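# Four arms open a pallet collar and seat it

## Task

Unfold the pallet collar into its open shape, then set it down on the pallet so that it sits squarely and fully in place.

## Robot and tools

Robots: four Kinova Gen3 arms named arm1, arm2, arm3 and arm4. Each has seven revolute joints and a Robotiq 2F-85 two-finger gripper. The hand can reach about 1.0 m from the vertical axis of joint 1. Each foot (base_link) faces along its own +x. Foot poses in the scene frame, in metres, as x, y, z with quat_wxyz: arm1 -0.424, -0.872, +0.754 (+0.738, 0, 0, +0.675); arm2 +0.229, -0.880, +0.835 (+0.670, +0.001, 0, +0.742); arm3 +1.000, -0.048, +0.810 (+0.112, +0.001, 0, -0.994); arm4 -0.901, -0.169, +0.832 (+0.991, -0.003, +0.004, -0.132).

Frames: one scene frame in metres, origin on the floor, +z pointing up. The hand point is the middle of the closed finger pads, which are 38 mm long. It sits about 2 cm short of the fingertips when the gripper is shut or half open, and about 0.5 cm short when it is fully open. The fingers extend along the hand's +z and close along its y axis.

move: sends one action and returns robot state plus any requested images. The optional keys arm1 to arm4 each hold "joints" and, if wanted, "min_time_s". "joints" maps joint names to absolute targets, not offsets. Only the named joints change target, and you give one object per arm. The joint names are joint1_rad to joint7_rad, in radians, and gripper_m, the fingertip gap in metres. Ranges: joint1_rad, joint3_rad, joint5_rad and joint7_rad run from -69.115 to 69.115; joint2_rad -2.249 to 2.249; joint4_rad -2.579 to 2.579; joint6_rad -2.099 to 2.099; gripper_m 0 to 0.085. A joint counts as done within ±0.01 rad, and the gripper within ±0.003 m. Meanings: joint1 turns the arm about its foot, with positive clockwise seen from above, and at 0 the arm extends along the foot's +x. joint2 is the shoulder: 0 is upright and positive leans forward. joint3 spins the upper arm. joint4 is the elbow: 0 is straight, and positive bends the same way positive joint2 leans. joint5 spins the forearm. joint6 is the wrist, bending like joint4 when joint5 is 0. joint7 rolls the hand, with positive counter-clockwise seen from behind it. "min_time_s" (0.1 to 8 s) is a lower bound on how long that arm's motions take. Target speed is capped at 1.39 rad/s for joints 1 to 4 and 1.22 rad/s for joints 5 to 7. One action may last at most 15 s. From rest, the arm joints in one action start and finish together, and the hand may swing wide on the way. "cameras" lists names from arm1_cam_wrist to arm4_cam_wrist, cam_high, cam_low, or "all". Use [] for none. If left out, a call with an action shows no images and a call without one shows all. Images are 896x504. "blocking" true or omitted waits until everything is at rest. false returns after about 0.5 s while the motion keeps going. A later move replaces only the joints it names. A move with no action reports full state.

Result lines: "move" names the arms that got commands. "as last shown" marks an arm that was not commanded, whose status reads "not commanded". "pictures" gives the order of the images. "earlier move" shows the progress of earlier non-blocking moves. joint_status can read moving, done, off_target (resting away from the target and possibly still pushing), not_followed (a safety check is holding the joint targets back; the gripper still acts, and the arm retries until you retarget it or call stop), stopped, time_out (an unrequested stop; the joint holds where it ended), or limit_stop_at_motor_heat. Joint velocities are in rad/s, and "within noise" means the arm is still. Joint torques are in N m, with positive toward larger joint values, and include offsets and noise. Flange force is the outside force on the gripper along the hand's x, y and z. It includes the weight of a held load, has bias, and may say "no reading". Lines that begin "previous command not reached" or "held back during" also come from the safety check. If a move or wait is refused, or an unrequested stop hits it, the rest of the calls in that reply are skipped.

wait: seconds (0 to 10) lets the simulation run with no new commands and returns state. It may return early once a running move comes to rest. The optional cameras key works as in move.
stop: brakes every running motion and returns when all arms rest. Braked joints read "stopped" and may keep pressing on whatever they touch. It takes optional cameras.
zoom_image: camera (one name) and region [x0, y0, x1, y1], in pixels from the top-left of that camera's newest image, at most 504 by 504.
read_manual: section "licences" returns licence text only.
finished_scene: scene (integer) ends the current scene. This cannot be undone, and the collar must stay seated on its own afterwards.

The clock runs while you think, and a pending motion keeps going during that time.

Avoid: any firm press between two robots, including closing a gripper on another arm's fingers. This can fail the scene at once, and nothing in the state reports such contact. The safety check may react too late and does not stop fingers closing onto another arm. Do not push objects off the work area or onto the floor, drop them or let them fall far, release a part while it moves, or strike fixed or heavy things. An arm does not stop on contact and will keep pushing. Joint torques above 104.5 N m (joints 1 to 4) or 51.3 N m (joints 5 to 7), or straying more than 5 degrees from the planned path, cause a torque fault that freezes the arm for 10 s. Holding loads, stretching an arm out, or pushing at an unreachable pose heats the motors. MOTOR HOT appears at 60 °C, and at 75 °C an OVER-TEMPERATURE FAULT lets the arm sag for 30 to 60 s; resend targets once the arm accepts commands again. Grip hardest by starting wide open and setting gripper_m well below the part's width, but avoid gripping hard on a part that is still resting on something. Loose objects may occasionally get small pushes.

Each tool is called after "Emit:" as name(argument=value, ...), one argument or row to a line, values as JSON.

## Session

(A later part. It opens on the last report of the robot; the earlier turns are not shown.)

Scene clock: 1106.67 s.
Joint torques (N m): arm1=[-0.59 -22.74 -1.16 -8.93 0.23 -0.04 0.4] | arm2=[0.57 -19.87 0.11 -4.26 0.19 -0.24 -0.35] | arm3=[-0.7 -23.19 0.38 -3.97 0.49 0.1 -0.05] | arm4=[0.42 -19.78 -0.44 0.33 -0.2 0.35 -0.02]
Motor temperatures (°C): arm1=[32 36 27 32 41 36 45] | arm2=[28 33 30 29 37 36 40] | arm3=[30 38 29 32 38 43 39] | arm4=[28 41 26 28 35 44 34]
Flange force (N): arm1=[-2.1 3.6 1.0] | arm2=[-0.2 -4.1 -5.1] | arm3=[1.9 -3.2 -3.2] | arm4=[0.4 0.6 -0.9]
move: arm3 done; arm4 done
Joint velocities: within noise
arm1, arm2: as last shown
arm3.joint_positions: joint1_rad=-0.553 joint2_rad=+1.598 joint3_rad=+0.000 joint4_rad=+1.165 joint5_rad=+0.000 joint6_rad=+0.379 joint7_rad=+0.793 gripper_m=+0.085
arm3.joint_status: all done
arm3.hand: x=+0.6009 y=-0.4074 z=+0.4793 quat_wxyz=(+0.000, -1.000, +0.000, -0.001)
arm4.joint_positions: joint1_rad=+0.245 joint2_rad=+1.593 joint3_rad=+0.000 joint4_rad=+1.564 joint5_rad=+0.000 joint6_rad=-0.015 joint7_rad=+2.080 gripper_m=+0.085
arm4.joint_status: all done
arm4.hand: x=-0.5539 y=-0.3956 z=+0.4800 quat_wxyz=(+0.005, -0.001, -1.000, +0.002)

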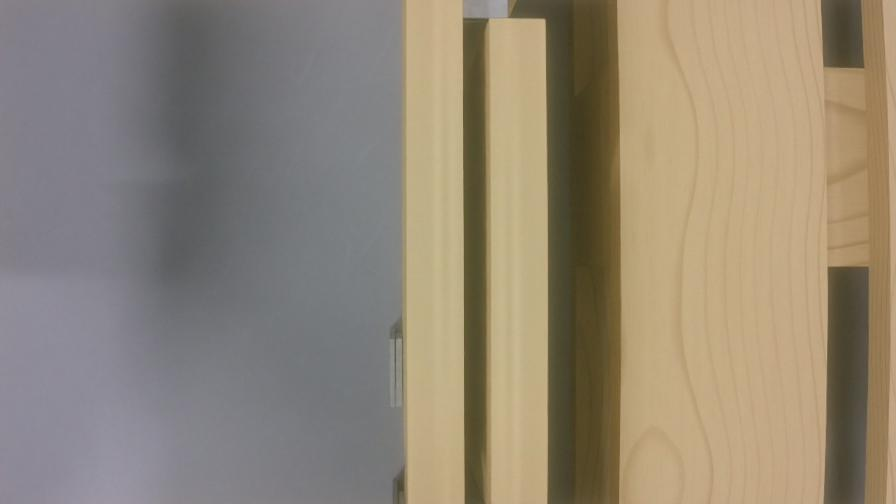

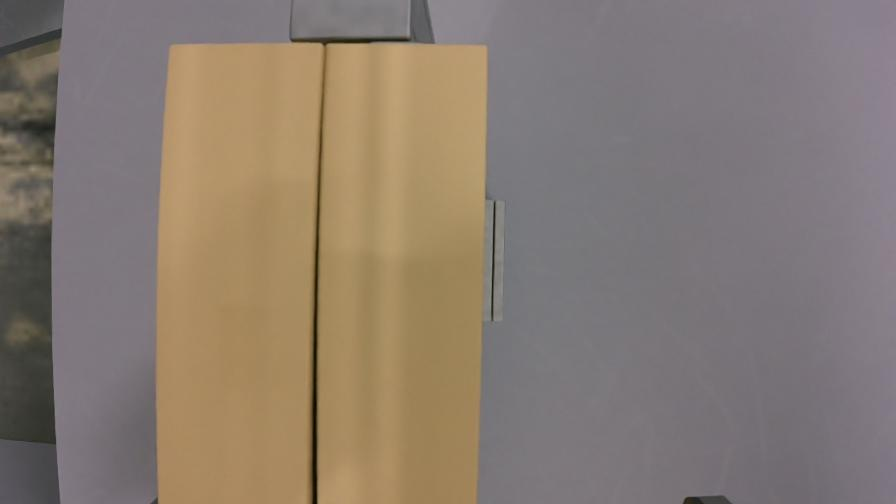

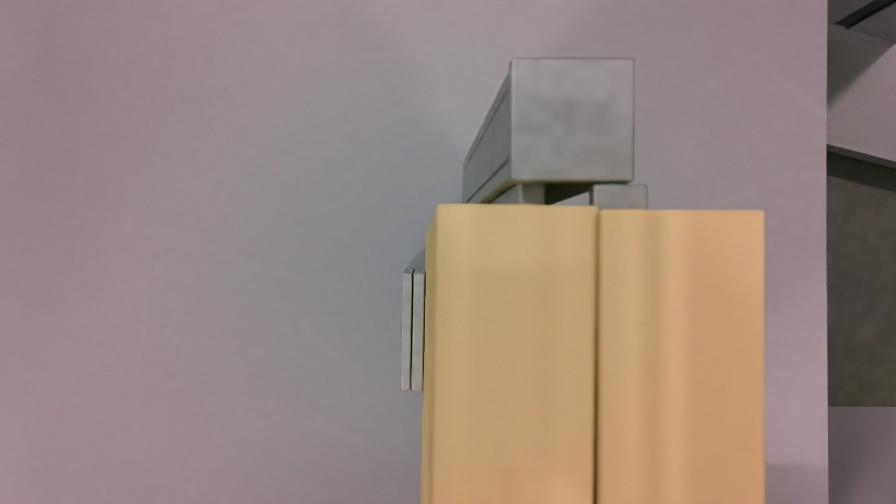

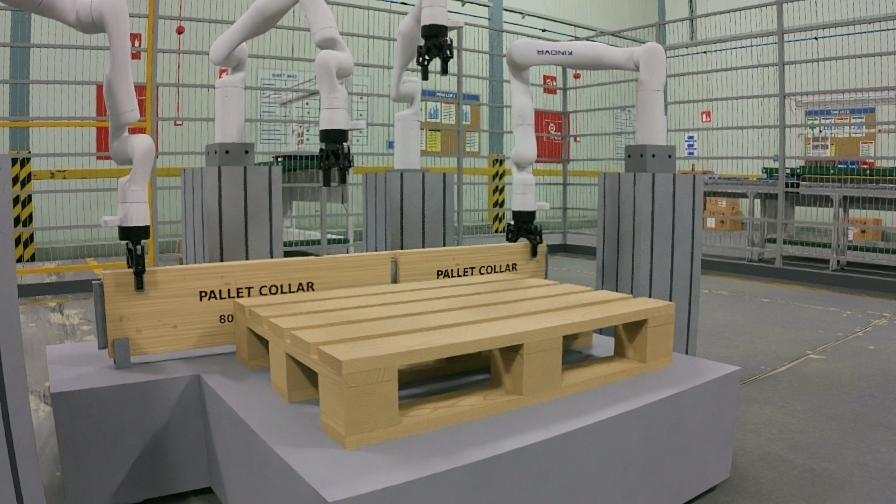

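Emit:
move(
  arm3={"joints": {"joint2_rad": 1.323, "joint4_rad": 1.3955, "joint6_rad": 0.423}},
)

Emit:
move(
  arm3={"joints": {"joint1_rad": -0.686, "joint2_rad": 1.2675, "joint4_rad": 1.691, "joint6_rad": 0.183, "joint7_rad": 0.660, "gripper_m": 0.05}},
  cameras=["arm3_cam_wrist", "arm4_cam_wrist"],
)

Scene clock: 1441.90 s.
Joint torques (N m): arm1=[-0.58 -22.77 -1.09 -8.94 0.18 -0.01 0.39] | arm2=[0.64 -19.91 0.17 -4.32 0.21 -0.27 -0.35] | arm3=[-0.78 -22.94 0.38 -4.37 0.49 0.11 -0.01] | arm4=[0.39 -19.86 -0.44 0.33 -0.18 0.33 -0.03]
Motor temperatures (°C): arm1=[32 36 27 32 41 35 44] | arm2=[28 32 29 28 36 36 40] | arm3=[30 35 29 31 38 42 38] | arm4=[27 41 26 25 35 43 34]
Flange force (N): arm1=[-2.1 3.6 1.1] | arm2=[-0.1 -4.3 -5.2] | arm3=[1.8 -3.3 -2.4] | arm4=[0.4 0.5 -0.7]
move: arm3 done
Joint velocities: within noise
arm1, arm2, arm4: as last shown
arm3.joint_positions: joint1_rad=-0.553 joint2_rad=+1.323 joint3_rad=+0.000 joint4_rad=+1.395 joint5_rad=+0.000 joint6_rad=+0.423 joint7_rad=+0.793 gripper_m=+0.085
arm3.joint_status: all done
arm3.hand: x=+0.6007 y=-0.4073 z=+0.5993 quat_wxyz=(+0.000, -1.000, +0.000, -0.001)
pictures: none

Scene clock: 1443.33 s.
Joint torques (N m): arm1=[-0.54 -22.8 -1.12 -8.94 0.23 -0.03 0.36] | arm2=[0.67 -19.94 0.22 -4.31 0.18 -0.29 -0.34] | arm3=[-0.72 -20.66 0.37 -2.32 0.48 0.07 -0.06] | arm4=[0.41 -19.85 -0.46 0.41 -0.19 0.32 -0.04]
Motor temperatures (°C): arm1=[32 36 27 32 41 35 44] | arm2=[28 32 29 28 36 36 40] | arm3=[30 35 29 31 38 41 38] | arm4=[27 41 26 25 35 43 34]
Flange force (N): arm1=[-2.1 3.7 1.0] | arm2=[0.0 -4.2 -5.1] | arm3=[0.9 -2.8 -2.3] | arm4=[0.1 0.4 -0.5]
move: arm3 done
Joint velocities: within noise
arm1, arm2, arm4: as last shown
arm3.joint_positions: joint1_rad=-0.686 joint2_rad=+1.267 joint3_rad=+0.000 joint4_rad=+1.691 joint5_rad=+0.000 joint6_rad=+0.183 joint7_rad=+0.660 gripper_m=+0.050
arm3.joint_status: all done
arm3.hand: x=+0.6998 y=-0.3954 z=+0.5995 quat_wxyz=(+0.000, -1.000, +0.000, -0.001)

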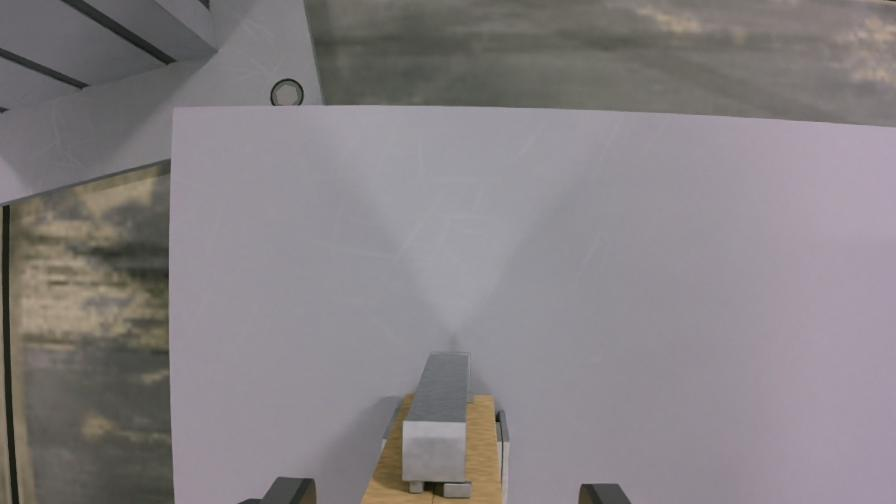

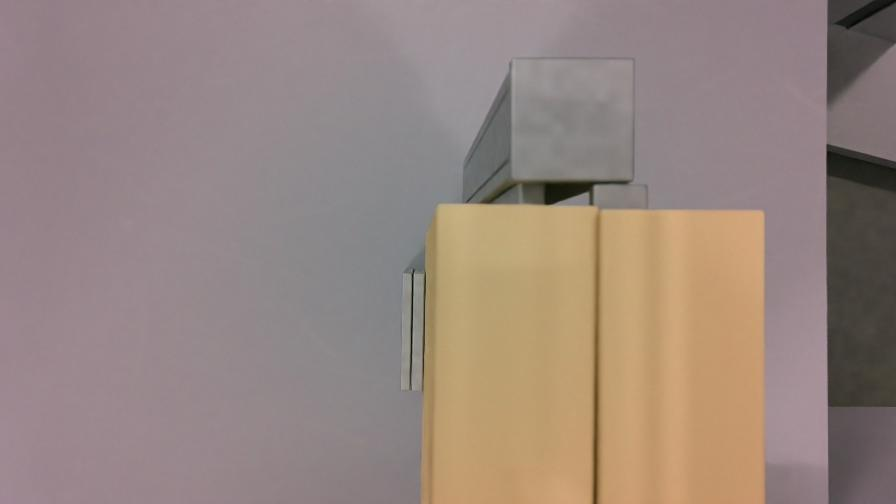

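Emit:
move(
  arm3={"joints": {"joint1_rad": -0.697, "joint2_rad": 1.383, "joint4_rad": 1.6355, "joint6_rad": 0.123, "joint7_rad": 0.649}},
)

Emit:
move(
  arm3={"joints": {"joint2_rad": 1.5485, "joint4_rad": 1.4935, "joint6_rad": 0.0995}, "min_time_s": 1.5},
  cameras=["arm3_cam_wrist"],
)

Emit:
move(
  arm3={"joints": {"gripper_m": 0.010}},
  cameras=["arm3_cam_wrist"],
)

Scene clock: 1475.20 s.
Joint torques (N m): arm1=[-0.5 -22.74 -1.15 -8.94 0.26 -0.06 0.36] | arm2=[0.59 -19.85 0.12 -4.27 0.25 -0.3 -0.36] | arm3=[-0.75 -20.69 0.37 -1.8 0.5 0.1 -0.03] | arm4=[0.4 -19.86 -0.46 0.35 -0.18 0.36 -0.02]
Motor temperatures (°C): arm1=[32 36 27 32 41 35 44] | arm2=[28 32 29 28 36 36 40] | arm3=[30 35 29 31 38 41 38] | arm4=[27 41 26 25 35 43 34]
Flange force (N): arm1=[-2.0 3.7 0.9] | arm2=[-0.1 -4.0 -5.3] | arm3=[0.9 -2.8 -2.6] | arm4=[0.4 0.6 -0.7]
move: arm3 done
Joint velocities: within noise
arm1, arm2, arm4: as last shown
arm3.joint_positions: joint1_rad=-0.697 joint2_rad=+1.383 joint3_rad=+0.000 joint4_rad=+1.635 joint5_rad=+0.000 joint6_rad=+0.123 joint7_rad=+0.649 gripper_m=+0.050
arm3.joint_status: all done
arm3.hand: x=+0.7078 y=-0.3933 z=+0.5495 quat_wxyz=(+0.000, -1.000, +0.000, -0.001)
pictures: none

Scene clock: 1477.03 s.
Joint torques (N m): arm1=[-0.54 -22.78 -1.14 -8.94 0.23 -0.03 0.37] | arm2=[0.57 -19.81 0.12 -4.29 0.21 -0.23 -0.41] | arm3=[-0.72 -20.81 0.32 -1.65 0.48 0.09 -0.02] | arm4=[0.42 -19.8 -0.49 0.35 -0.18 0.31 -0.03]
Motor temperatures (°C): arm1=[32 36 27 32 41 35 44] | arm2=[28 32 29 28 36 36 40] | arm3=[30 35 29 31 38 41 38] | arm4=[27 41 26 25 35 42 34]
Flange force (N): arm1=[-2.1 3.7 1.0] | arm2=[-0.3 -4.3 -5.3] | arm3=[1.1 -2.9 -3.2] | arm4=[0.2 0.5 -0.8]
move: arm3 done
Joint velocities: within noise
arm1.joint_positions: joint1_rad=+0.289 joint2_rad=+0.645 joint3_rad=+0.000 joint4_rad=+1.130 joint5_rad=+0.000 joint6_rad=+1.367 joint7_rad=+0.378 gripper_m=+0.085
arm1.joint_status: not commanded
arm1.hand: x=-0.1934 y=-0.3598 z=+0.9993 quat_wxyz=(+0.000, +0.000, -1.000, +0.000)
arm2, arm4: as last shown
arm3.joint_positions: joint1_rad=-0.697 joint2_rad=+1.548 joint3_rad=+0.000 joint4_rad=+1.494 joint5_rad=+0.000 joint6_rad=+0.099 joint7_rad=+0.649 gripper_m=+0.050
arm3.joint_status: all done
arm3.hand: x=+0.7080 y=-0.3933 z=+0.4795 quat_wxyz=(+0.000, -1.000, +0.000, -0.001)

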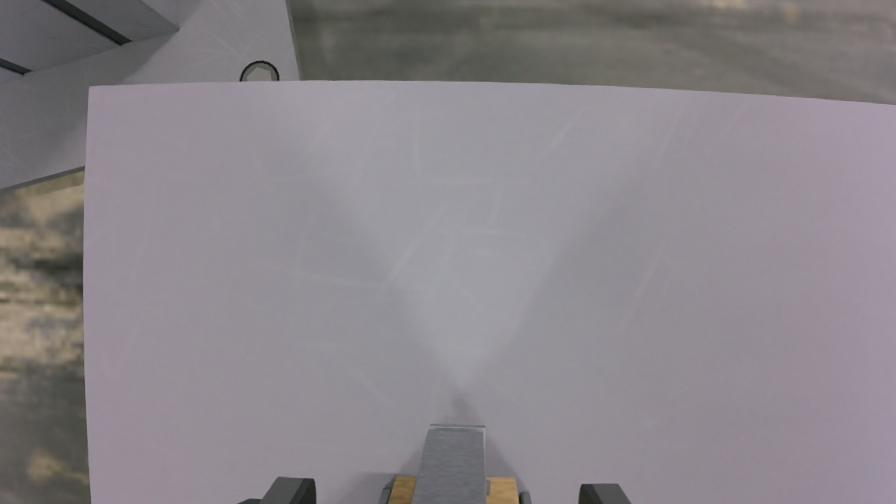

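Scene clock: 1477.90 s.
Joint torques (N m): arm1=[-0.52 -22.73 -1.14 -8.94 0.24 -0.02 0.39] | arm2=[0.62 -19.81 0.13 -4.28 0.21 -0.3 -0.39] | arm3=[-0.27 -19.38 1.5 0.16 0.59 1.31 -0.02] | arm4=[0.38 -19.81 -0.5 0.36 -0.18 0.33 -0.02]
Motor temperatures (°C): arm1=[32 36 27 32 41 35 44] | arm2=[28 32 29 28 36 36 40] | arm3=[30 35 29 31 38 41 38] | arm4=[27 41 26 25 35 42 34]
Flange force (N): arm1=[-1.9 3.5 1.0] | arm2=[-0.2 -4.1 -5.4] | arm3=[0.6 -0.8 -2.4] | arm4=[0.3 0.5 -0.8]
move: arm3 off_target
Joint velocities: within noise
arm1, arm4: as last shown
arm2.joint_positions: joint1_rad=-0.230 joint2_rad=+1.123 joint3_rad=+0.000 joint4_rad=+1.627 joint5_rad=+0.000 joint6_rad=+0.391 joint7_rad=-0.332 gripper_m=+0.085
arm2.joint_status: not commanded
arm2.hand: x=+0.0893 y=-0.3998 z=+0.7015 quat_wxyz=(+0.001, +0.000, -1.000, -0.001)
arm3.joint_positions: joint1_rad=-0.697 joint2_rad=+1.549 joint3_rad=+0.000 joint4_rad=+1.494 joint5_rad=+0.000 joint6_rad=+0.099 joint7_rad=+0.649 gripper_m=+0.016
arm3.joint_status: gripper_m off_target (ended at +0.016, target +0.010)
arm3.hand: x=+0.7080 y=-0.3933 z=+0.4795 quat_wxyz=(+0.000, -1.000, +0.000, -0.001)

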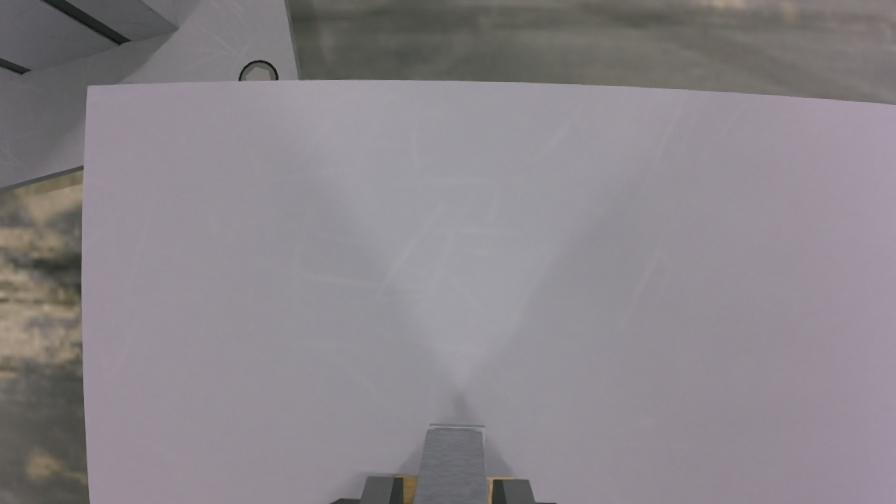

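Emit:
move(
  arm4={"joints": {"joint2_rad": 1.305, "joint4_rad": 1.805, "joint6_rad": 0.032}},
)

Emit:
move(
  arm4={"joints": {"joint1_rad": 0.324, "joint2_rad": 1.323, "joint4_rad": 2.040, "joint6_rad": -0.221, "joint7_rad": 2.160, "gripper_m": 0.05}},
  cameras=["arm4_cam_wrist", "arm2_cam_wrist"],
)

Scene clock: 1499.43 s.
Joint torques (N m): arm1=[-0.55 -22.76 -1.1 -8.95 0.21 -0.04 0.4] | arm2=[0.68 -19.83 0.12 -4.39 0.2 -0.31 -0.38] | arm3=[-0.19 -19.76 1.56 0.1 0.57 1.3 -0.04] | arm4=[0.43 -19.55 -0.5 -0.06 -0.18 0.35 -0.03]
Motor temperatures (°C): arm1=[32 36 27 32 40 35 44] | arm2=[28 32 29 28 36 36 40] | arm3=[30 35 29 31 38 41 38] | arm4=[27 41 26 25 35 42 34]
Flange force (N): arm1=[-2.0 3.6 1.0] | arm2=[-0.1 -4.5 -5.4] | arm3=[0.8 -0.8 -1.6] | arm4=[0.3 0.7 -0.6]
move: arm4 done
Joint velocities: within noise
arm1, arm2, arm3: as last shown
arm3.joint_positions: joint1_rad=-0.697 joint2_rad=+1.548 joint3_rad=+0.000 joint4_rad=+1.494 joint5_rad=+0.000 joint6_rad=+0.100 joint7_rad=+0.649 gripper_m=+0.016
arm4.joint_positions: joint1_rad=+0.245 joint2_rad=+1.305 joint3_rad=+0.000 joint4_rad=+1.805 joint5_rad=+0.000 joint6_rad=+0.032 joint7_rad=+2.080 gripper_m=+0.085
arm4.joint_status: all done
arm4.hand: x=-0.5530 y=-0.3950 z=+0.6000 quat_wxyz=(+0.005, -0.001, -1.000, +0.002)
pictures: none

Scene clock: 1500.77 s.
Joint torques (N m): arm1=[-0.56 -22.72 -1.15 -8.98 0.23 -0.02 0.4] | arm2=[0.69 -19.88 0.07 -4.28 0.2 -0.27 -0.35] | arm3=[-0.22 -19.8 1.55 0.15 0.56 1.33 -0.02] | arm4=[0.42 -17.39 -0.45 2.16 -0.17 0.31 -0.03]
Motor temperatures (°C): arm1=[32 36 27 32 40 35 44] | arm2=[28 32 29 28 36 36 40] | arm3=[30 35 29 31 38 41 38] | arm4=[27 41 26 25 35 42 34]
Flange force (N): arm1=[-1.9 3.4 1.1] | arm2=[0.1 -4.2 -5.2] | arm3=[0.7 -0.8 -1.4] | arm4=[0.4 0.3 -0.7]
move: arm4 done
Joint velocities: within noise
arm1, arm2, arm3: as last shown
arm4.joint_positions: joint1_rad=+0.324 joint2_rad=+1.323 joint3_rad=+0.000 joint4_rad=+2.040 joint5_rad=+0.000 joint6_rad=-0.221 joint7_rad=+2.160 gripper_m=+0.050
arm4.joint_status: all done
arm4.hand: x=-0.6358 y=-0.3791 z=+0.6009 quat_wxyz=(+0.005, +0.000, -1.000, +0.002)
pictures: arm2_cam_wrist, arm4_cam_wrist

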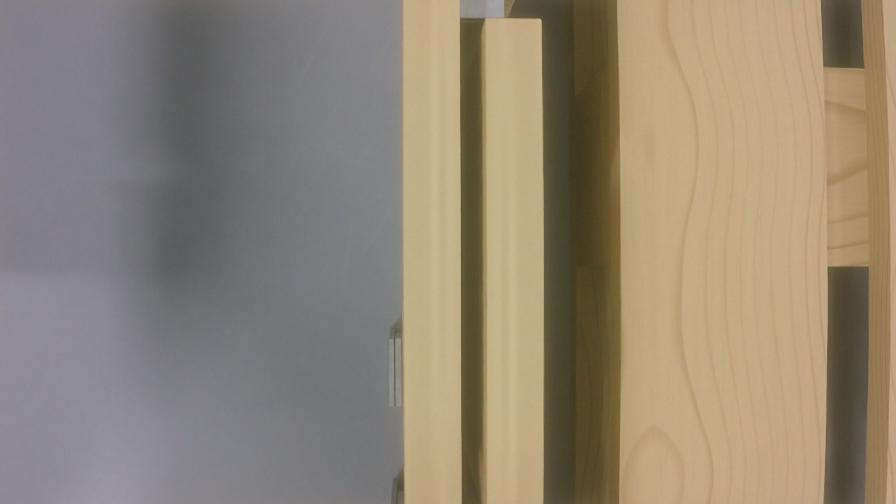

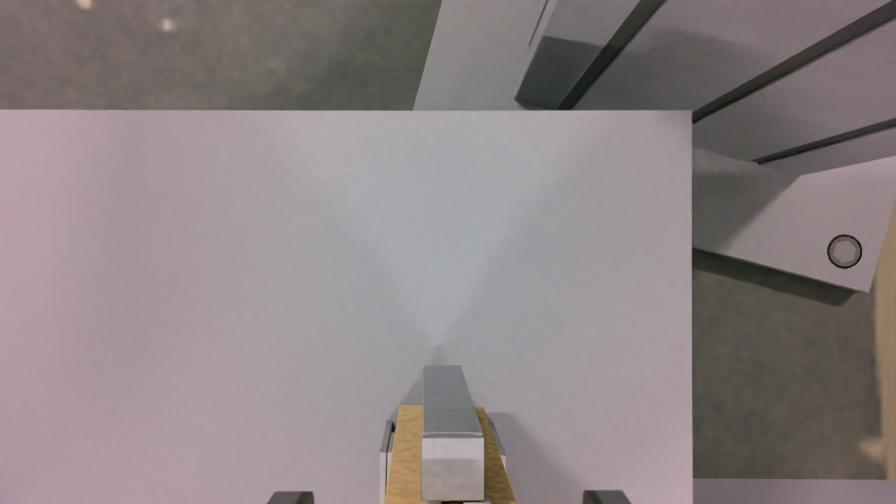

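Emit:
move(
  arm4={"joints": {"joint1_rad": 0.328, "joint2_rad": 1.451, "joint4_rad": 1.950, "joint6_rad": -0.259, "joint7_rad": 2.164}},
)

Emit:
move(
  arm4={"joints": {"joint2_rad": 1.619, "joint4_rad": 1.790, "joint6_rad": -0.267}, "min_time_s": 1.5},
)

Emit:
move(
  arm4={"joints": {"gripper_m": 0.010}},
  cameras=["arm4_cam_wrist"],
)

Scene clock: 1519.43 s.
Joint torques (N m): arm1=[-0.56 -22.78 -1.13 -8.9 0.22 -0.01 0.39] | arm2=[0.59 -19.86 0.09 -4.33 0.21 -0.3 -0.28] | arm3=[-0.22 -19.76 1.55 0.1 0.58 1.3 0] | arm4=[0.44 -17.5 -0.47 2.52 -0.2 0.34 -0.01]
Motor temperatures (°C): arm1=[32 36 27 32 40 35 44] | arm2=[28 32 29 28 36 36 40] | arm3=[30 36 29 31 38 41 38] | arm4=[27 40 26 25 35 42 34]
Flange force (N): arm1=[-2.1 3.8 1.0] | arm2=[-0.1 -4.3 -5.3] | arm3=[0.8 -0.8 -1.6] | arm4=[0.4 0.2 -0.7]
move: arm4 done
Joint velocities: within noise
arm1, arm2, arm3: as last shown
arm4.joint_positions: joint1_rad=+0.328 joint2_rad=+1.451 joint3_rad=+0.000 joint4_rad=+1.950 joint5_rad=+0.000 joint6_rad=-0.259 joint7_rad=+2.164 gripper_m=+0.050
arm4.joint_status: all done
arm4.hand: x=-0.6386 y=-0.3794 z=+0.5509 quat_wxyz=(+0.005, +0.000, -1.000, +0.002)
pictures: none

Scene clock: 1521.27 s.
Joint torques (N m): arm1=[-0.6 -22.76 -1.1 -8.97 0.23 -0.02 0.38] | arm2=[0.56 -19.85 0.15 -4.22 0.21 -0.26 -0.36] | arm3=[-0.23 -19.78 1.58 0.17 0.56 1.3 -0.02] | arm4=[0.38 -17.54 -0.46 2.65 -0.16 0.31 -0.03]
Motor temperatures (°C): arm1=[32 36 27 32 40 35 44] | arm2=[28 32 29 28 36 36 40] | arm3=[30 36 29 31 38 41 38] | arm4=[27 40 26 25 35 42 34]
Flange force (N): arm1=[-2.1 3.4 1.1] | arm2=[-0.2 -3.9 -5.2] | arm3=[0.5 -0.6 -1.4] | arm4=[0.2 0.0 -0.6]
move: arm4 done
Joint velocities: within noise
arm1, arm2, arm3: as last shown
arm4.joint_positions: joint1_rad=+0.328 joint2_rad=+1.619 joint3_rad=+0.000 joint4_rad=+1.790 joint5_rad=+0.000 joint6_rad=-0.267 joint7_rad=+2.164 gripper_m=+0.050
arm4.joint_status: all done
arm4.hand: x=-0.6391 y=-0.3798 z=+0.4810 quat_wxyz=(+0.005, +0.000, -1.000, +0.002)
pictures: none

Scene clock: 1522.07 s.
Joint torques (N m): arm1=[-0.57 -22.72 -1.16 -8.93 0.24 -0.02 0.39] | arm2=[0.68 -19.82 0.13 -4.25 0.19 -0.31 -0.35] | arm3=[-0.23 -19.9 1.48 0.02 0.57 1.24 -0.01] | arm4=[-0.22 -14.73 -2.15 1.55 0.12 0.38 0.05]
Motor temperatures (°C): arm1=[32 36 27 32 40 35 44] | arm2=[28 32 29 28 36 36 40] | arm3=[30 36 29 31 38 41 38] | arm4=[27 40 26 25 35 42 34]
Flange force (N): arm1=[-2.0 3.6 1.0] | arm2=[0.0 -4.0 -5.3] | arm3=[0.8 -0.8 -1.4] | arm4=[2.2 -0.7 -10.0]
move: arm4 off_target
Joint velocities: within noise
arm1, arm2, arm3: as last shown
arm4.joint_positions: joint1_rad=+0.328 joint2_rad=+1.619 joint3_rad=+0.000 joint4_rad=+1.790 joint5_rad=+0.000 joint6_rad=-0.267 joint7_rad=+2.164 gripper_m=+0.016
arm4.joint_status: gripper_m off_target (ended at +0.016, target +0.010)
arm4.hand: x=-0.6392 y=-0.3797 z=+0.4809 quat_wxyz=(+0.005, +0.000, -1.000, +0.002)

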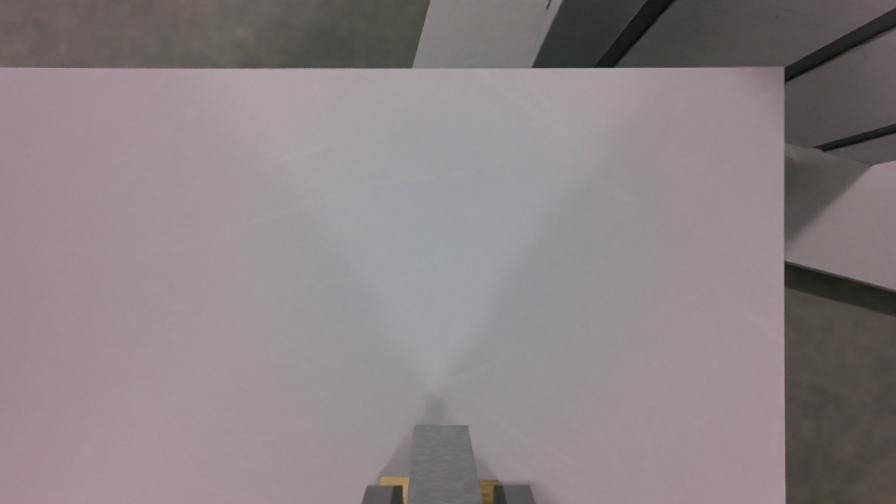

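Emit:
move(
  arm3={"joints": {"joint1_rad": -0.640, "joint2_rad": 1.5455, "joint4_rad": 1.5835, "joint6_rad": 0.013, "joint7_rad": 0.741}, "min_time_s": 3},
  cameras=["arm1_cam_wrist", "arm2_cam_wrist"],
)

Scene clock: 1535.07 s.
Joint torques (N m): arm1=[-0.55 -22.75 -1.15 -8.93 0.23 -0.01 0.39] | arm2=[0.55 -19.86 0.12 -4.33 0.17 -0.3 -0.29] | arm3=[5.92 -13.76 10.06 0.56 0.18 1.27 -0.46] | arm4=[-0.53 -15.41 -2.48 1.59 0.13 0.4 -0.02]
Motor temperatures (°C): arm1=[32 36 27 32 40 35 44] | arm2=[28 32 29 28 36 36 40] | arm3=[30 35 29 31 38 41 38] | arm4=[27 40 26 25 35 42 34]
Flange force (N): arm1=[-2.0 3.6 1.1] | arm2=[-0.2 -4.3 -5.3] | arm3=[11.6 7.7 -14.8] | arm4=[3.1 -1.2 -8.3]
move: arm3 done
Joint velocities: within noise
arm1, arm2, arm4: as last shown
arm3.joint_positions: joint1_rad=-0.640 joint2_rad=+1.545 joint3_rad=+0.000 joint4_rad=+1.584 joint5_rad=+0.000 joint6_rad=+0.013 joint7_rad=+0.741 gripper_m=+0.016
arm3.joint_status: all done
arm3.hand: x=+0.7066 y=-0.3551 z=+0.4792 quat_wxyz=(+0.000, -1.000, -0.018, -0.001)
arm4.hand: x=-0.6391 y=-0.3798 z=+0.4810 quat_wxyz=(+0.005, +0.000, -1.000, +0.002)

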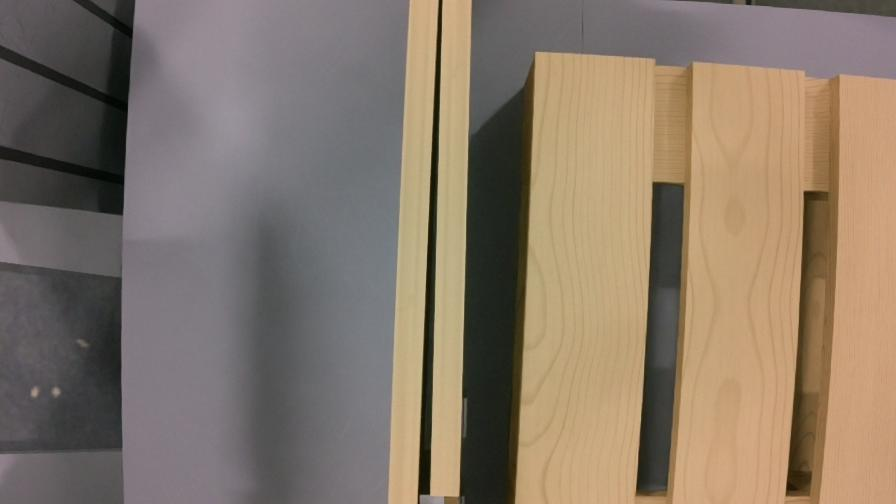

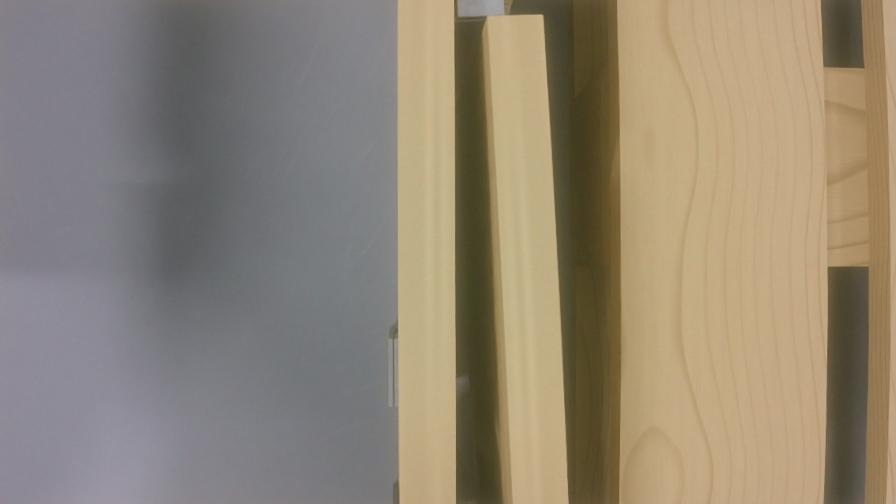

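Emit:
move(
  arm3={"joints": {"joint1_rad": -0.606, "joint2_rad": 1.5455, "joint4_rad": 1.626, "joint6_rad": -0.030, "joint7_rad": 0.805}, "min_time_s": 2},
  arm2={"joints": {"joint1_rad": -0.229, "joint2_rad": 1.432, "joint4_rad": 1.490, "joint6_rad": 0.220, "joint7_rad": -0.331, "gripper_m": 0.040}, "min_time_s": 2},
  cameras=["arm1_cam_wrist", "arm2_cam_wrist"],
)

Scene clock: 1589.07 s.
Joint torques (N m): arm1=[-0.56 -22.77 -1.2 -8.92 0.25 -0.03 0.42] | arm2=[0.52 -20.19 0.15 -2.89 0.21 -0.26 -0.34] | arm3=[4.71 -16.83 9.09 0.07 0.1 0.76 -0.31] | arm4=[-0.72 -15.14 -2.76 1.45 0.18 0.41 -0.01]
Motor temperatures (°C): arm1=[32 36 27 31 40 35 44] | arm2=[28 32 29 28 36 36 40] | arm3=[30 35 29 31 37 41 38] | arm4=[27 39 26 25 35 42 34]
Flange force (N): arm1=[-2.1 3.8 1.0] | arm2=[0.0 -3.6 -6.3] | arm3=[10.1 6.4 -8.6] | arm4=[3.6 -1.5 -9.3]
move: arm2 done; arm3 done
Joint velocities: within noise
arm1.joint_positions: joint1_rad=+0.289 joint2_rad=+0.645 joint3_rad=+0.000 joint4_rad=+1.130 joint5_rad=+0.000 joint6_rad=+1.367 joint7_rad=+0.378 gripper_m=+0.085
arm1.joint_status: not commanded
arm1.hand: x=-0.1934 y=-0.3598 z=+0.9993 quat_wxyz=(+0.000, +0.000, -1.000, +0.000)
arm2.joint_positions: joint1_rad=-0.229 joint2_rad=+1.432 joint3_rad=+0.000 joint4_rad=+1.490 joint5_rad=+0.000 joint6_rad=+0.220 joint7_rad=-0.331 gripper_m=+0.040
arm2.joint_status: all done
arm2.hand: x=+0.0942 y=-0.4129 z=+0.5613 quat_wxyz=(+0.001, +0.000, -1.000, -0.001)
arm3.joint_positions: joint1_rad=-0.606 joint2_rad=+1.545 joint3_rad=+0.000 joint4_rad=+1.626 joint5_rad=+0.000 joint6_rad=-0.030 joint7_rad=+0.805 gripper_m=+0.016
arm3.joint_status: all done
arm3.hand: x=+0.7052 y=-0.3352 z=+0.4793 quat_wxyz=(+0.000, -0.999, -0.033, -0.001)
arm4: as last shown

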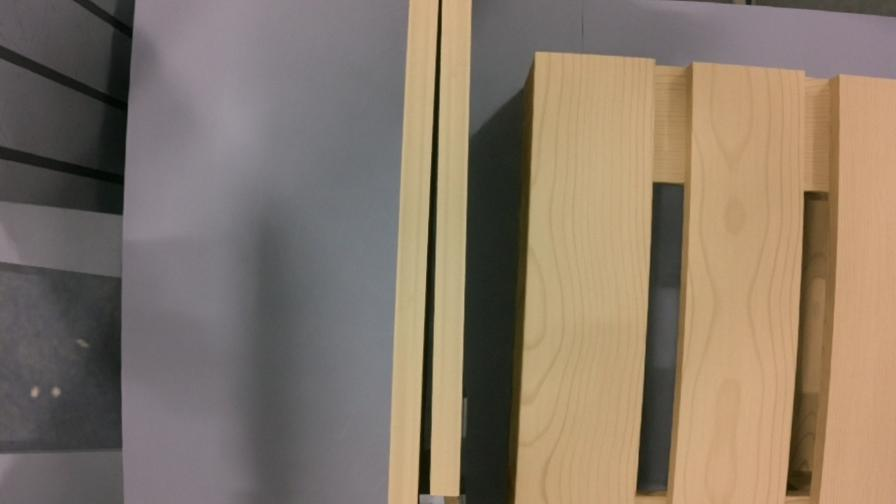

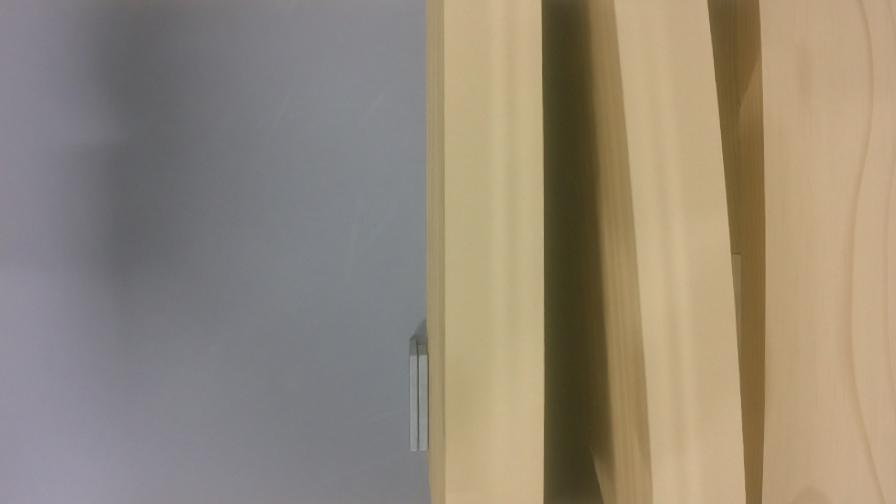

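Emit:
move(
  arm2={"joints": {"joint1_rad": -0.221, "joint2_rad": 1.437, "joint4_rad": 1.455, "joint6_rad": 0.250, "joint7_rad": -0.323, "gripper_m": 0.034}},
)

Emit:
move(
  arm2={"joints": {"joint2_rad": 1.594, "joint4_rad": 1.3095, "joint6_rad": 0.238}, "min_time_s": 2},
  cameras=["arm2_cam_wrist"],
)

Emit:
move(
  arm2={"joints": {"gripper_m": 0.012}},
  cameras=["arm2_cam_wrist"],
)

Scene clock: 1625.27 s.
Joint torques (N m): arm1=[-0.59 -22.67 -1.12 -8.89 0.24 -0.02 0.36] | arm2=[0.58 -20.47 0.14 -3.01 0.21 -0.3 -0.32] | arm3=[4.78 -16.7 9.17 0.17 0.08 0.77 -0.33] | arm4=[-0.68 -15.09 -2.78 1.45 0.17 0.42 -0.04]
Motor temperatures (°C): arm1=[32 36 27 31 40 35 44] | arm2=[28 32 29 28 36 36 40] | arm3=[30 34 29 31 37 41 38] | arm4=[27 38 26 25 35 42 34]
Flange force (N): arm1=[-2.1 3.6 0.9] | arm2=[0.2 -3.2 -6.0] | arm3=[10.0 6.7 -8.7] | arm4=[3.5 -1.5 -9.4]
move: arm2 done
Joint velocities: within noise
arm1, arm3, arm4: as last shown
arm2.joint_positions: joint1_rad=-0.221 joint2_rad=+1.437 joint3_rad=+0.000 joint4_rad=+1.455 joint5_rad=+0.000 joint6_rad=+0.250 joint7_rad=-0.323 gripper_m=+0.034
arm2.joint_status: all done
arm2.hand: x=+0.0949 y=-0.4029 z=+0.5614 quat_wxyz=(+0.001, +0.000, -1.000, -0.001)
pictures: none

Scene clock: 1627.57 s.
Joint torques (N m): arm1=[-0.51 -22.73 -1.2 -8.92 0.27 -0.03 0.41] | arm2=[-0.84 30.91 -3.52 -10.97 0.21 -6.83 0.12] | arm3=[-1.54 -17.23 0.55 -7.41 0.36 -2.36 -0.13] | arm4=[0.99 -16.61 0.01 -0.08 -0.18 -0.27 -0.02]
Motor temperatures (°C): arm1=[32 36 27 31 40 35 44] | arm2=[28 32 29 28 36 36 40] | arm3=[30 34 29 31 37 41 38] | arm4=[27 38 26 25 35 42 34]
Flange force (N): arm1=[-1.9 3.7 1.0] | arm2=[-12.3 -40.8 -148.8] | arm3=[10.1 -12.9 -25.1] | arm4=[2.9 4.3 -9.6]
move: arm2 done
Joint velocities: within noise
arm1, arm4: as last shown
arm2.joint_positions: joint1_rad=-0.221 joint2_rad=+1.594 joint3_rad=+0.000 joint4_rad=+1.309 joint5_rad=+0.000 joint6_rad=+0.238 joint7_rad=-0.323 gripper_m=+0.034
arm2.joint_status: all done
arm2.hand: x=+0.0947 y=-0.4023 z=+0.4948 quat_wxyz=(+0.001, +0.000, -1.000, -0.001)
arm3.joint_positions: joint1_rad=-0.606 joint2_rad=+1.546 joint3_rad=+0.000 joint4_rad=+1.626 joint5_rad=+0.000 joint6_rad=-0.030 joint7_rad=+0.805 gripper_m=+0.016
arm3.joint_status: not commanded
arm3.hand: x=+0.7052 y=-0.3351 z=+0.4793 quat_wxyz=(+0.000, -0.999, -0.033, -0.001)
arm4.hand: x=-0.6391 y=-0.3797 z=+0.4810 quat_wxyz=(+0.005, +0.000, -1.000, +0.002)

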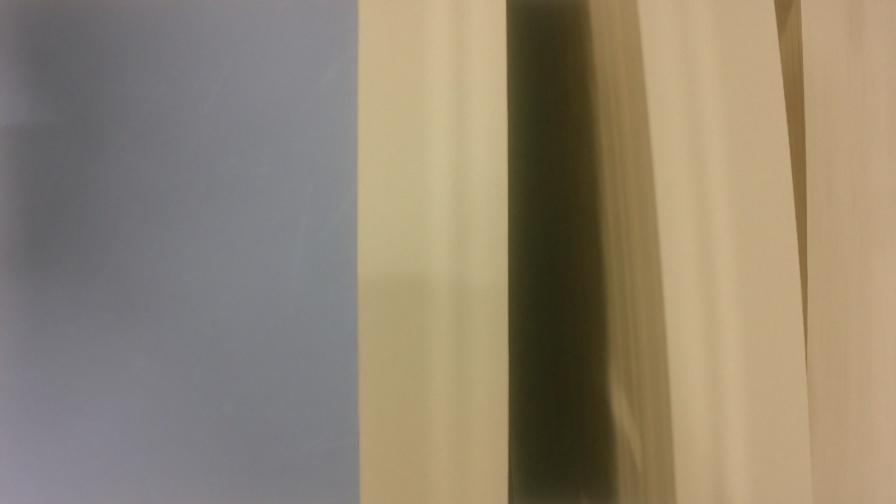

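Scene clock: 1628.23 s.
Joint torques (N m): arm1=[-0.55 -22.75 -1.13 -8.92 0.21 -0.02 0.38] | arm2=[0.65 11.01 0.42 -1.69 1.01 -2.53 0.31] | arm3=[5.01 -15.88 9.36 0.74 0.05 1.09 -0.33] | arm4=[-2.07 -14.62 -5.48 3.24 0.54 1.14 0]
Motor temperatures (°C): arm1=[32 36 27 31 40 35 44] | arm2=[28 32 29 28 36 36 40] | arm3=[30 34 29 31 37 41 38] | arm4=[27 38 26 25 35 42 34]
Flange force (N): arm1=[-2.1 3.7 1.0] | arm2=[-0.1 -9.8 -78.7] | arm3=[9.7 7.6 -9.3] | arm4=[3.7 -6.5 -6.1]
move: arm2 off_target
Joint velocities: within noise
arm1, arm3, arm4: as last shown
arm2.joint_positions: joint1_rad=-0.221 joint2_rad=+1.594 joint3_rad=+0.000 joint4_rad=+1.309 joint5_rad=+0.000 joint6_rad=+0.238 joint7_rad=-0.323 gripper_m=+0.019
arm2.joint_status: gripper_m off_target (ended at +0.019, target +0.012)
arm2.hand: x=+0.0947 y=-0.4026 z=+0.4946 quat_wxyz=(+0.001, +0.000, -1.000, -0.001)
arm3.hand: x=+0.7053 y=-0.3352 z=+0.4793 quat_wxyz=(+0.000, -0.999, -0.033, -0.001)
arm4.hand: x=-0.6391 y=-0.3798 z=+0.4810 quat_wxyz=(+0.005, +0.000, -1.000, +0.002)

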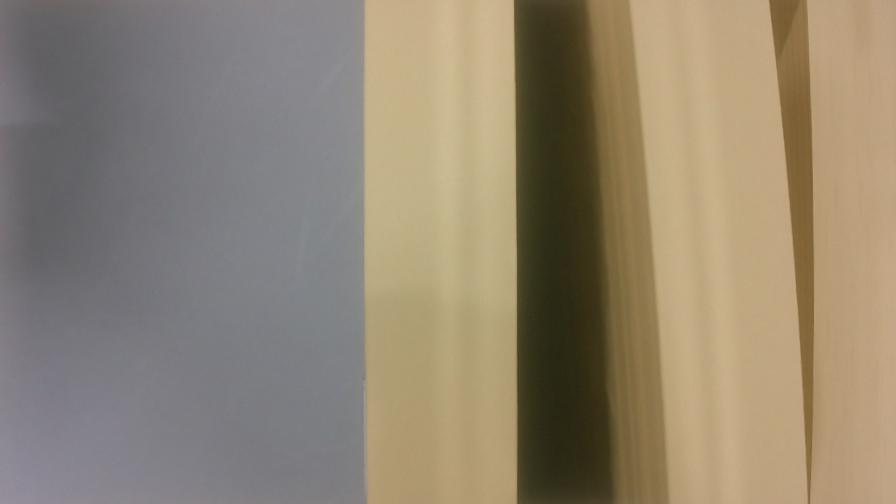

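Emit:
move(
  arm2={"joints": {"gripper_m": 0.030}},
)

Emit:
move(
  arm2={"joints": {"joint2_rad": 1.573, "joint4_rad": 1.331, "joint6_rad": 0.237}, "min_time_s": 0.8},
)

Emit:
move(
  arm2={"joints": {"gripper_m": 0.012}},
  cameras=["arm2_cam_wrist"],
)

Scene clock: 1655.27 s.
Joint torques (N m): arm1=[-0.55 -22.77 -1.09 -8.93 0.22 -0.03 0.39] | arm2=[6.24 2.62 6.05 -13.96 0.8 -6.99 -0.39] | arm3=[-2.21 -17.23 -0.27 -9.1 0.41 -3.33 -0.07] | arm4=[0.22 -16.97 -1.6 1.53 0.04 0.31 -0.03]
Motor temperatures (°C): arm1=[32 36 27 31 40 35 44] | arm2=[28 32 29 28 36 36 40] | arm3=[30 34 29 31 37 41 38] | arm4=[27 38 26 25 35 42 34]
Flange force (N): arm1=[-2.1 3.7 1.0] | arm2=[1.6 -39.8 -88.6] | arm3=[10.7 -15.4 -29.0] | arm4=[2.6 1.1 -4.8]
move: arm2 done
Joint velocities: within noise
arm1, arm3, arm4: as last shown
arm2.joint_positions: joint1_rad=-0.221 joint2_rad=+1.594 joint3_rad=+0.000 joint4_rad=+1.310 joint5_rad=+0.000 joint6_rad=+0.238 joint7_rad=-0.323 gripper_m=+0.029
arm2.joint_status: all done
arm2.hand: x=+0.0947 y=-0.4026 z=+0.4946 quat_wxyz=(+0.001, +0.000, -1.000, -0.001)
arm3.hand: x=+0.7053 y=-0.3351 z=+0.4793 quat_wxyz=(+0.000, -0.999, -0.033, -0.001)
arm4.hand: x=-0.6392 y=-0.3797 z=+0.4810 quat_wxyz=(+0.005, +0.000, -1.000, +0.002)
pictures: none

Scene clock: 1656.37 s.
Joint torques (N m): arm1=[-0.52 -22.76 -1.11 -8.91 0.21 -0.03 0.4] | arm2=[0.55 -20.53 0.13 -2.97 0.18 -0.25 -0.36] | arm3=[3.24 -17.31 6.82 -0.05 0.22 0.68 -0.21] | arm4=[-1.36 -15.44 -4.26 1.87 0.36 0.56 -0.03]
Motor temperatures (°C): arm1=[32 36 27 31 40 35 44] | arm2=[28 32 29 28 36 36 40] | arm3=[30 34 29 31 37 41 38] | arm4=[27 38 26 25 35 42 34]
Flange force (N): arm1=[-2.0 3.8 1.0] | arm2=[0.0 -3.6 -6.5] | arm3=[7.9 3.9 -7.7] | arm4=[4.4 -3.5 -7.6]
move: arm2 done
Joint velocities: within noise
arm1, arm3, arm4: as last shown
arm2.joint_positions: joint1_rad=-0.221 joint2_rad=+1.573 joint3_rad=+0.000 joint4_rad=+1.331 joint5_rad=+0.000 joint6_rad=+0.237 joint7_rad=-0.323 gripper_m=+0.029
arm2.joint_status: all done
arm2.hand: x=+0.0947 y=-0.4024 z=+0.5034 quat_wxyz=(+0.001, +0.000, -1.000, -0.001)
arm3.hand: x=+0.7053 y=-0.3352 z=+0.4793 quat_wxyz=(+0.000, -0.999, -0.033, -0.001)
arm4.hand: x=-0.6391 y=-0.3798 z=+0.4810 quat_wxyz=(+0.005, +0.000, -1.000, +0.002)
pictures: none

Scene clock: 1657.00 s.
Joint torques (N m): arm1=[-0.54 -22.74 -1.06 -8.94 0.19 -0.06 0.4] | arm2=[-1.38 -14.57 -1.09 -1.54 0.95 -0.6 0.53] | arm3=[2.65 -18.21 5.81 -0.04 0.19 0.58 -0.22] | arm4=[-3.01 -13.01 -6.76 2.47 0.71 0.9 0.06]
Motor temperatures (°C): arm1=[32 36 27 31 40 35 44] | arm2=[28 32 29 28 36 36 40] | arm3=[30 34 29 31 37 41 38] | arm4=[27 38 26 25 35 42 34]
Flange force (N): arm1=[-2.0 3.7 0.9] | arm2=[-1.2 0.2 -17.3] | arm3=[6.6 3.0 -5.6] | arm4=[5.4 -8.5 -11.8]
move: arm2 off_target
Joint velocities: within noise
arm1: as last shown
arm2.joint_positions: joint1_rad=-0.221 joint2_rad=+1.573 joint3_rad=+0.000 joint4_rad=+1.331 joint5_rad=+0.000 joint6_rad=+0.237 joint7_rad=-0.323 gripper_m=+0.019
arm2.joint_status: gripper_m off_target (ended at +0.019, target +0.012)
arm2.hand: x=+0.0946 y=-0.4024 z=+0.5035 quat_wxyz=(+0.001, +0.000, -1.000, -0.001)
arm3.joint_positions: joint1_rad=-0.606 joint2_rad=+1.545 joint3_rad=+0.000 joint4_rad=+1.626 joint5_rad=+0.000 joint6_rad=-0.030 joint7_rad=+0.805 gripper_m=+0.016
arm3.joint_status: not commanded
arm3.hand: x=+0.7052 y=-0.3352 z=+0.4793 quat_wxyz=(+0.000, -0.999, -0.033, -0.001)
arm4.joint_positions: joint1_rad=+0.328 joint2_rad=+1.619 joint3_rad=+0.000 joint4_rad=+1.790 joint5_rad=+0.000 joint6_rad=-0.267 joint7_rad=+2.164 gripper_m=+0.016
arm4.joint_status: not commanded
arm4.hand: x=-0.6391 y=-0.3798 z=+0.4810 quat_wxyz=(+0.005, +0.000, -1.000, +0.002)

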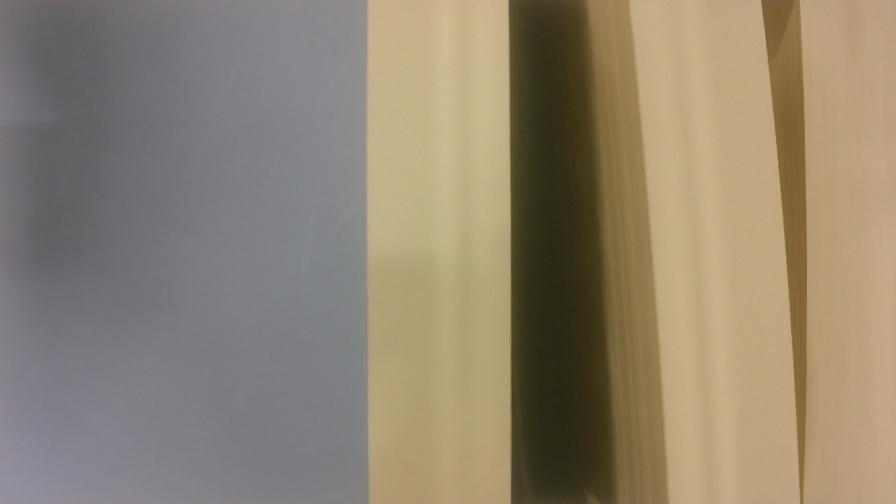

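Emit:
move(
  arm3={"joints": {"joint1_rad": -0.697, "joint2_rad": 1.5485, "joint4_rad": 1.4935, "joint6_rad": 0.0995, "joint7_rad": 0.649}, "min_time_s": 3},
  cameras=["arm1_cam_wrist", "arm2_cam_wrist"],
)

Scene clock: 1754.50 s.
Joint torques (N m): arm1=[-0.59 -22.73 -1.17 -8.94 0.21 -0.03 0.39] | arm2=[-1.74 -13.9 -1.5 -2.81 1.04 -1.37 0.57] | arm3=[-2.97 -25.72 -1.88 -0.84 0.6 0.79 0.18] | arm4=[-3.02 -11.98 -6.85 2.97 0.72 1.09 0.02]
Motor temperatures (°C): arm1=[32 36 27 31 40 35 44] | arm2=[28 31 29 28 36 36 40] | arm3=[30 35 29 31 37 41 37] | arm4=[27 37 26 25 35 42 34]
Flange force (N): arm1=[-2.1 3.6 1.0] | arm2=[-2.4 -2.3 -21.9] | arm3=[-3.6 -4.4 10.3] | arm4=[4.3 -9.4 -13.0]
move: arm3 done
Joint velocities: within noise
arm1, arm2, arm4: as last shown
arm2.hand: x=+0.0947 y=-0.4024 z=+0.5034 quat_wxyz=(+0.001, +0.000, -1.000, -0.001)
arm3.joint_positions: joint1_rad=-0.697 joint2_rad=+1.549 joint3_rad=+0.000 joint4_rad=+1.494 joint5_rad=+0.000 joint6_rad=+0.099 joint7_rad=+0.649 gripper_m=+0.016
arm3.joint_status: all done
arm3.hand: x=+0.7080 y=-0.3933 z=+0.4795 quat_wxyz=(+0.000, -1.000, +0.000, -0.001)

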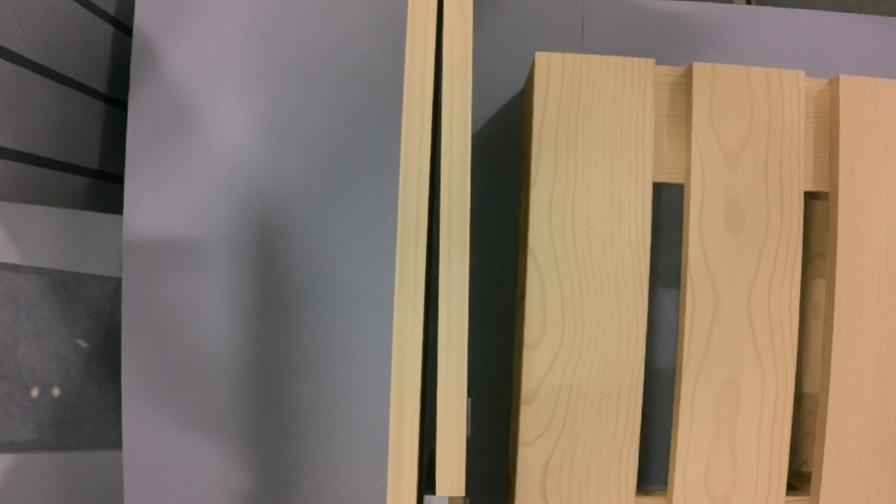

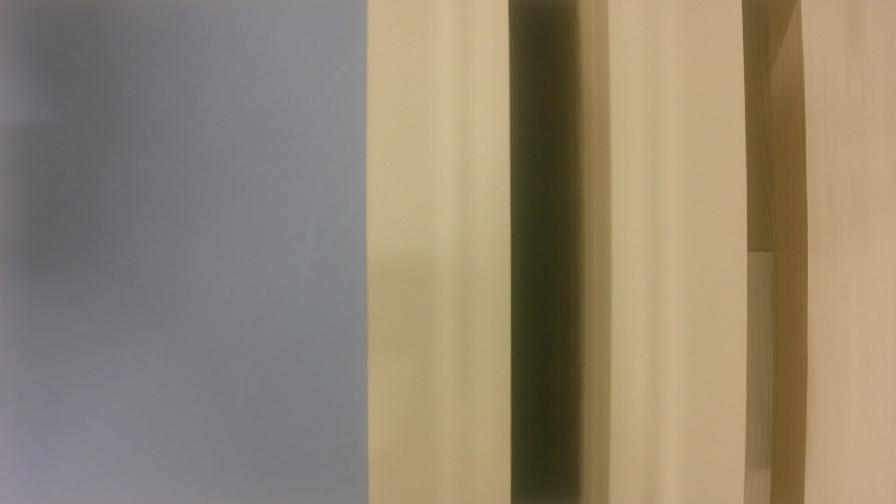

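Emit:
move(
  arm2={"joints": {"joint1_rad": -0.257, "joint2_rad": 1.555, "joint4_rad": 1.504, "joint6_rad": 0.0825, "joint7_rad": -0.359}, "min_time_s": 3},
  arm3={"joints": {"joint1_rad": -0.691, "joint2_rad": 1.5495, "joint4_rad": 1.4855, "joint6_rad": 0.1066, "joint7_rad": 0.700}, "min_time_s": 3},
  arm4={"joints": {"joint1_rad": 0.441, "joint2_rad": 1.602, "joint4_rad": 1.700, "joint6_rad": -0.160, "joint7_rad": 2.276}, "min_time_s": 3},
  cameras=["arm1_cam_wrist", "arm2_cam_wrist"],
)

Scene clock: 1790.80 s.
Joint torques (N m): arm1=[-0.56 -22.75 -1.17 -8.96 0.22 -0.03 0.39] | arm2=[-2.02 -6.52 -3.41 4.03 0.95 2.85 0.43] | arm3=[-0.95 -28.3 1.27 -4.4 1.27 -1.2 0.79] | arm4=[0.75 -22.64 0.26 -0.14 -0.35 -0.8 -0.14]
Motor temperatures (°C): arm1=[32 36 27 31 40 35 44] | arm2=[28 31 29 28 36 36 40] | arm3=[29 35 29 31 37 41 37] | arm4=[27 36 26 25 35 42 34]
Flange force (N): arm1=[-2.0 3.5 1.0] | arm2=[-1.3 5.1 -23.3] | arm3=[4.4 -4.5 8.1] | arm4=[2.0 2.9 4.7]
move: arm2 done; arm3 done; arm4 done
Joint velocities: within noise
arm1.joint_positions: joint1_rad=+0.289 joint2_rad=+0.645 joint3_rad=+0.000 joint4_rad=+1.130 joint5_rad=+0.000 joint6_rad=+1.367 joint7_rad=+0.378 gripper_m=+0.085
arm1.joint_status: not commanded
arm1.hand: x=-0.1934 y=-0.3598 z=+0.9993 quat_wxyz=(+0.000, +0.000, -1.000, +0.000)
arm2.joint_positions: joint1_rad=-0.257 joint2_rad=+1.555 joint3_rad=+0.000 joint4_rad=+1.504 joint5_rad=+0.000 joint6_rad=+0.083 joint7_rad=-0.359 gripper_m=+0.019
arm2.joint_status: all done
arm2.hand: x=+0.0946 y=-0.4529 z=+0.5031 quat_wxyz=(+0.001, +0.000, -1.000, -0.001)
arm3.joint_positions: joint1_rad=-0.691 joint2_rad=+1.549 joint3_rad=+0.000 joint4_rad=+1.485 joint5_rad=+0.000 joint6_rad=+0.107 joint7_rad=+0.700 gripper_m=+0.016
arm3.joint_status: all done
arm3.hand: x=+0.7046 y=-0.3932 z=+0.4793 quat_wxyz=(+0.000, -1.000, -0.023, -0.001)
arm4.joint_positions: joint1_rad=+0.441 joint2_rad=+1.602 joint3_rad=+0.000 joint4_rad=+1.700 joint5_rad=+0.000 joint6_rad=-0.160 joint7_rad=+2.276 gripper_m=+0.016
arm4.joint_status: all done
arm4.hand: x=-0.6392 y=-0.4300 z=+0.4812 quat_wxyz=(+0.005, -0.001, -1.000, +0.002)

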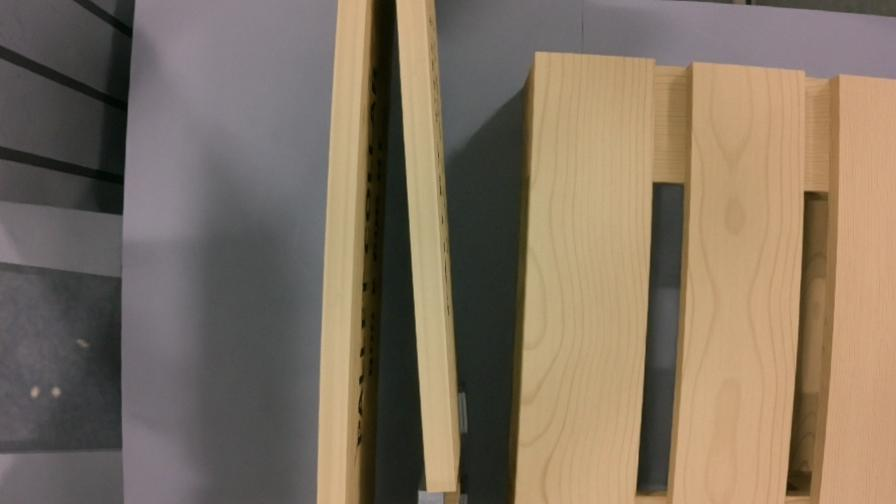

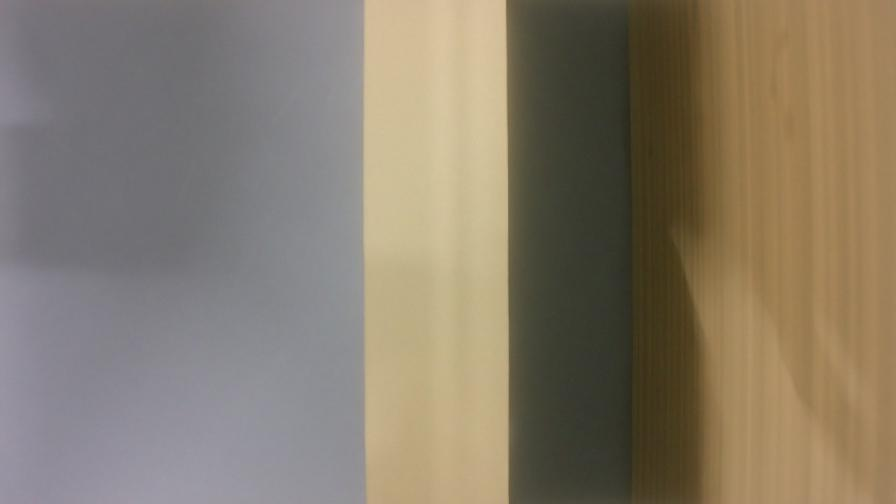

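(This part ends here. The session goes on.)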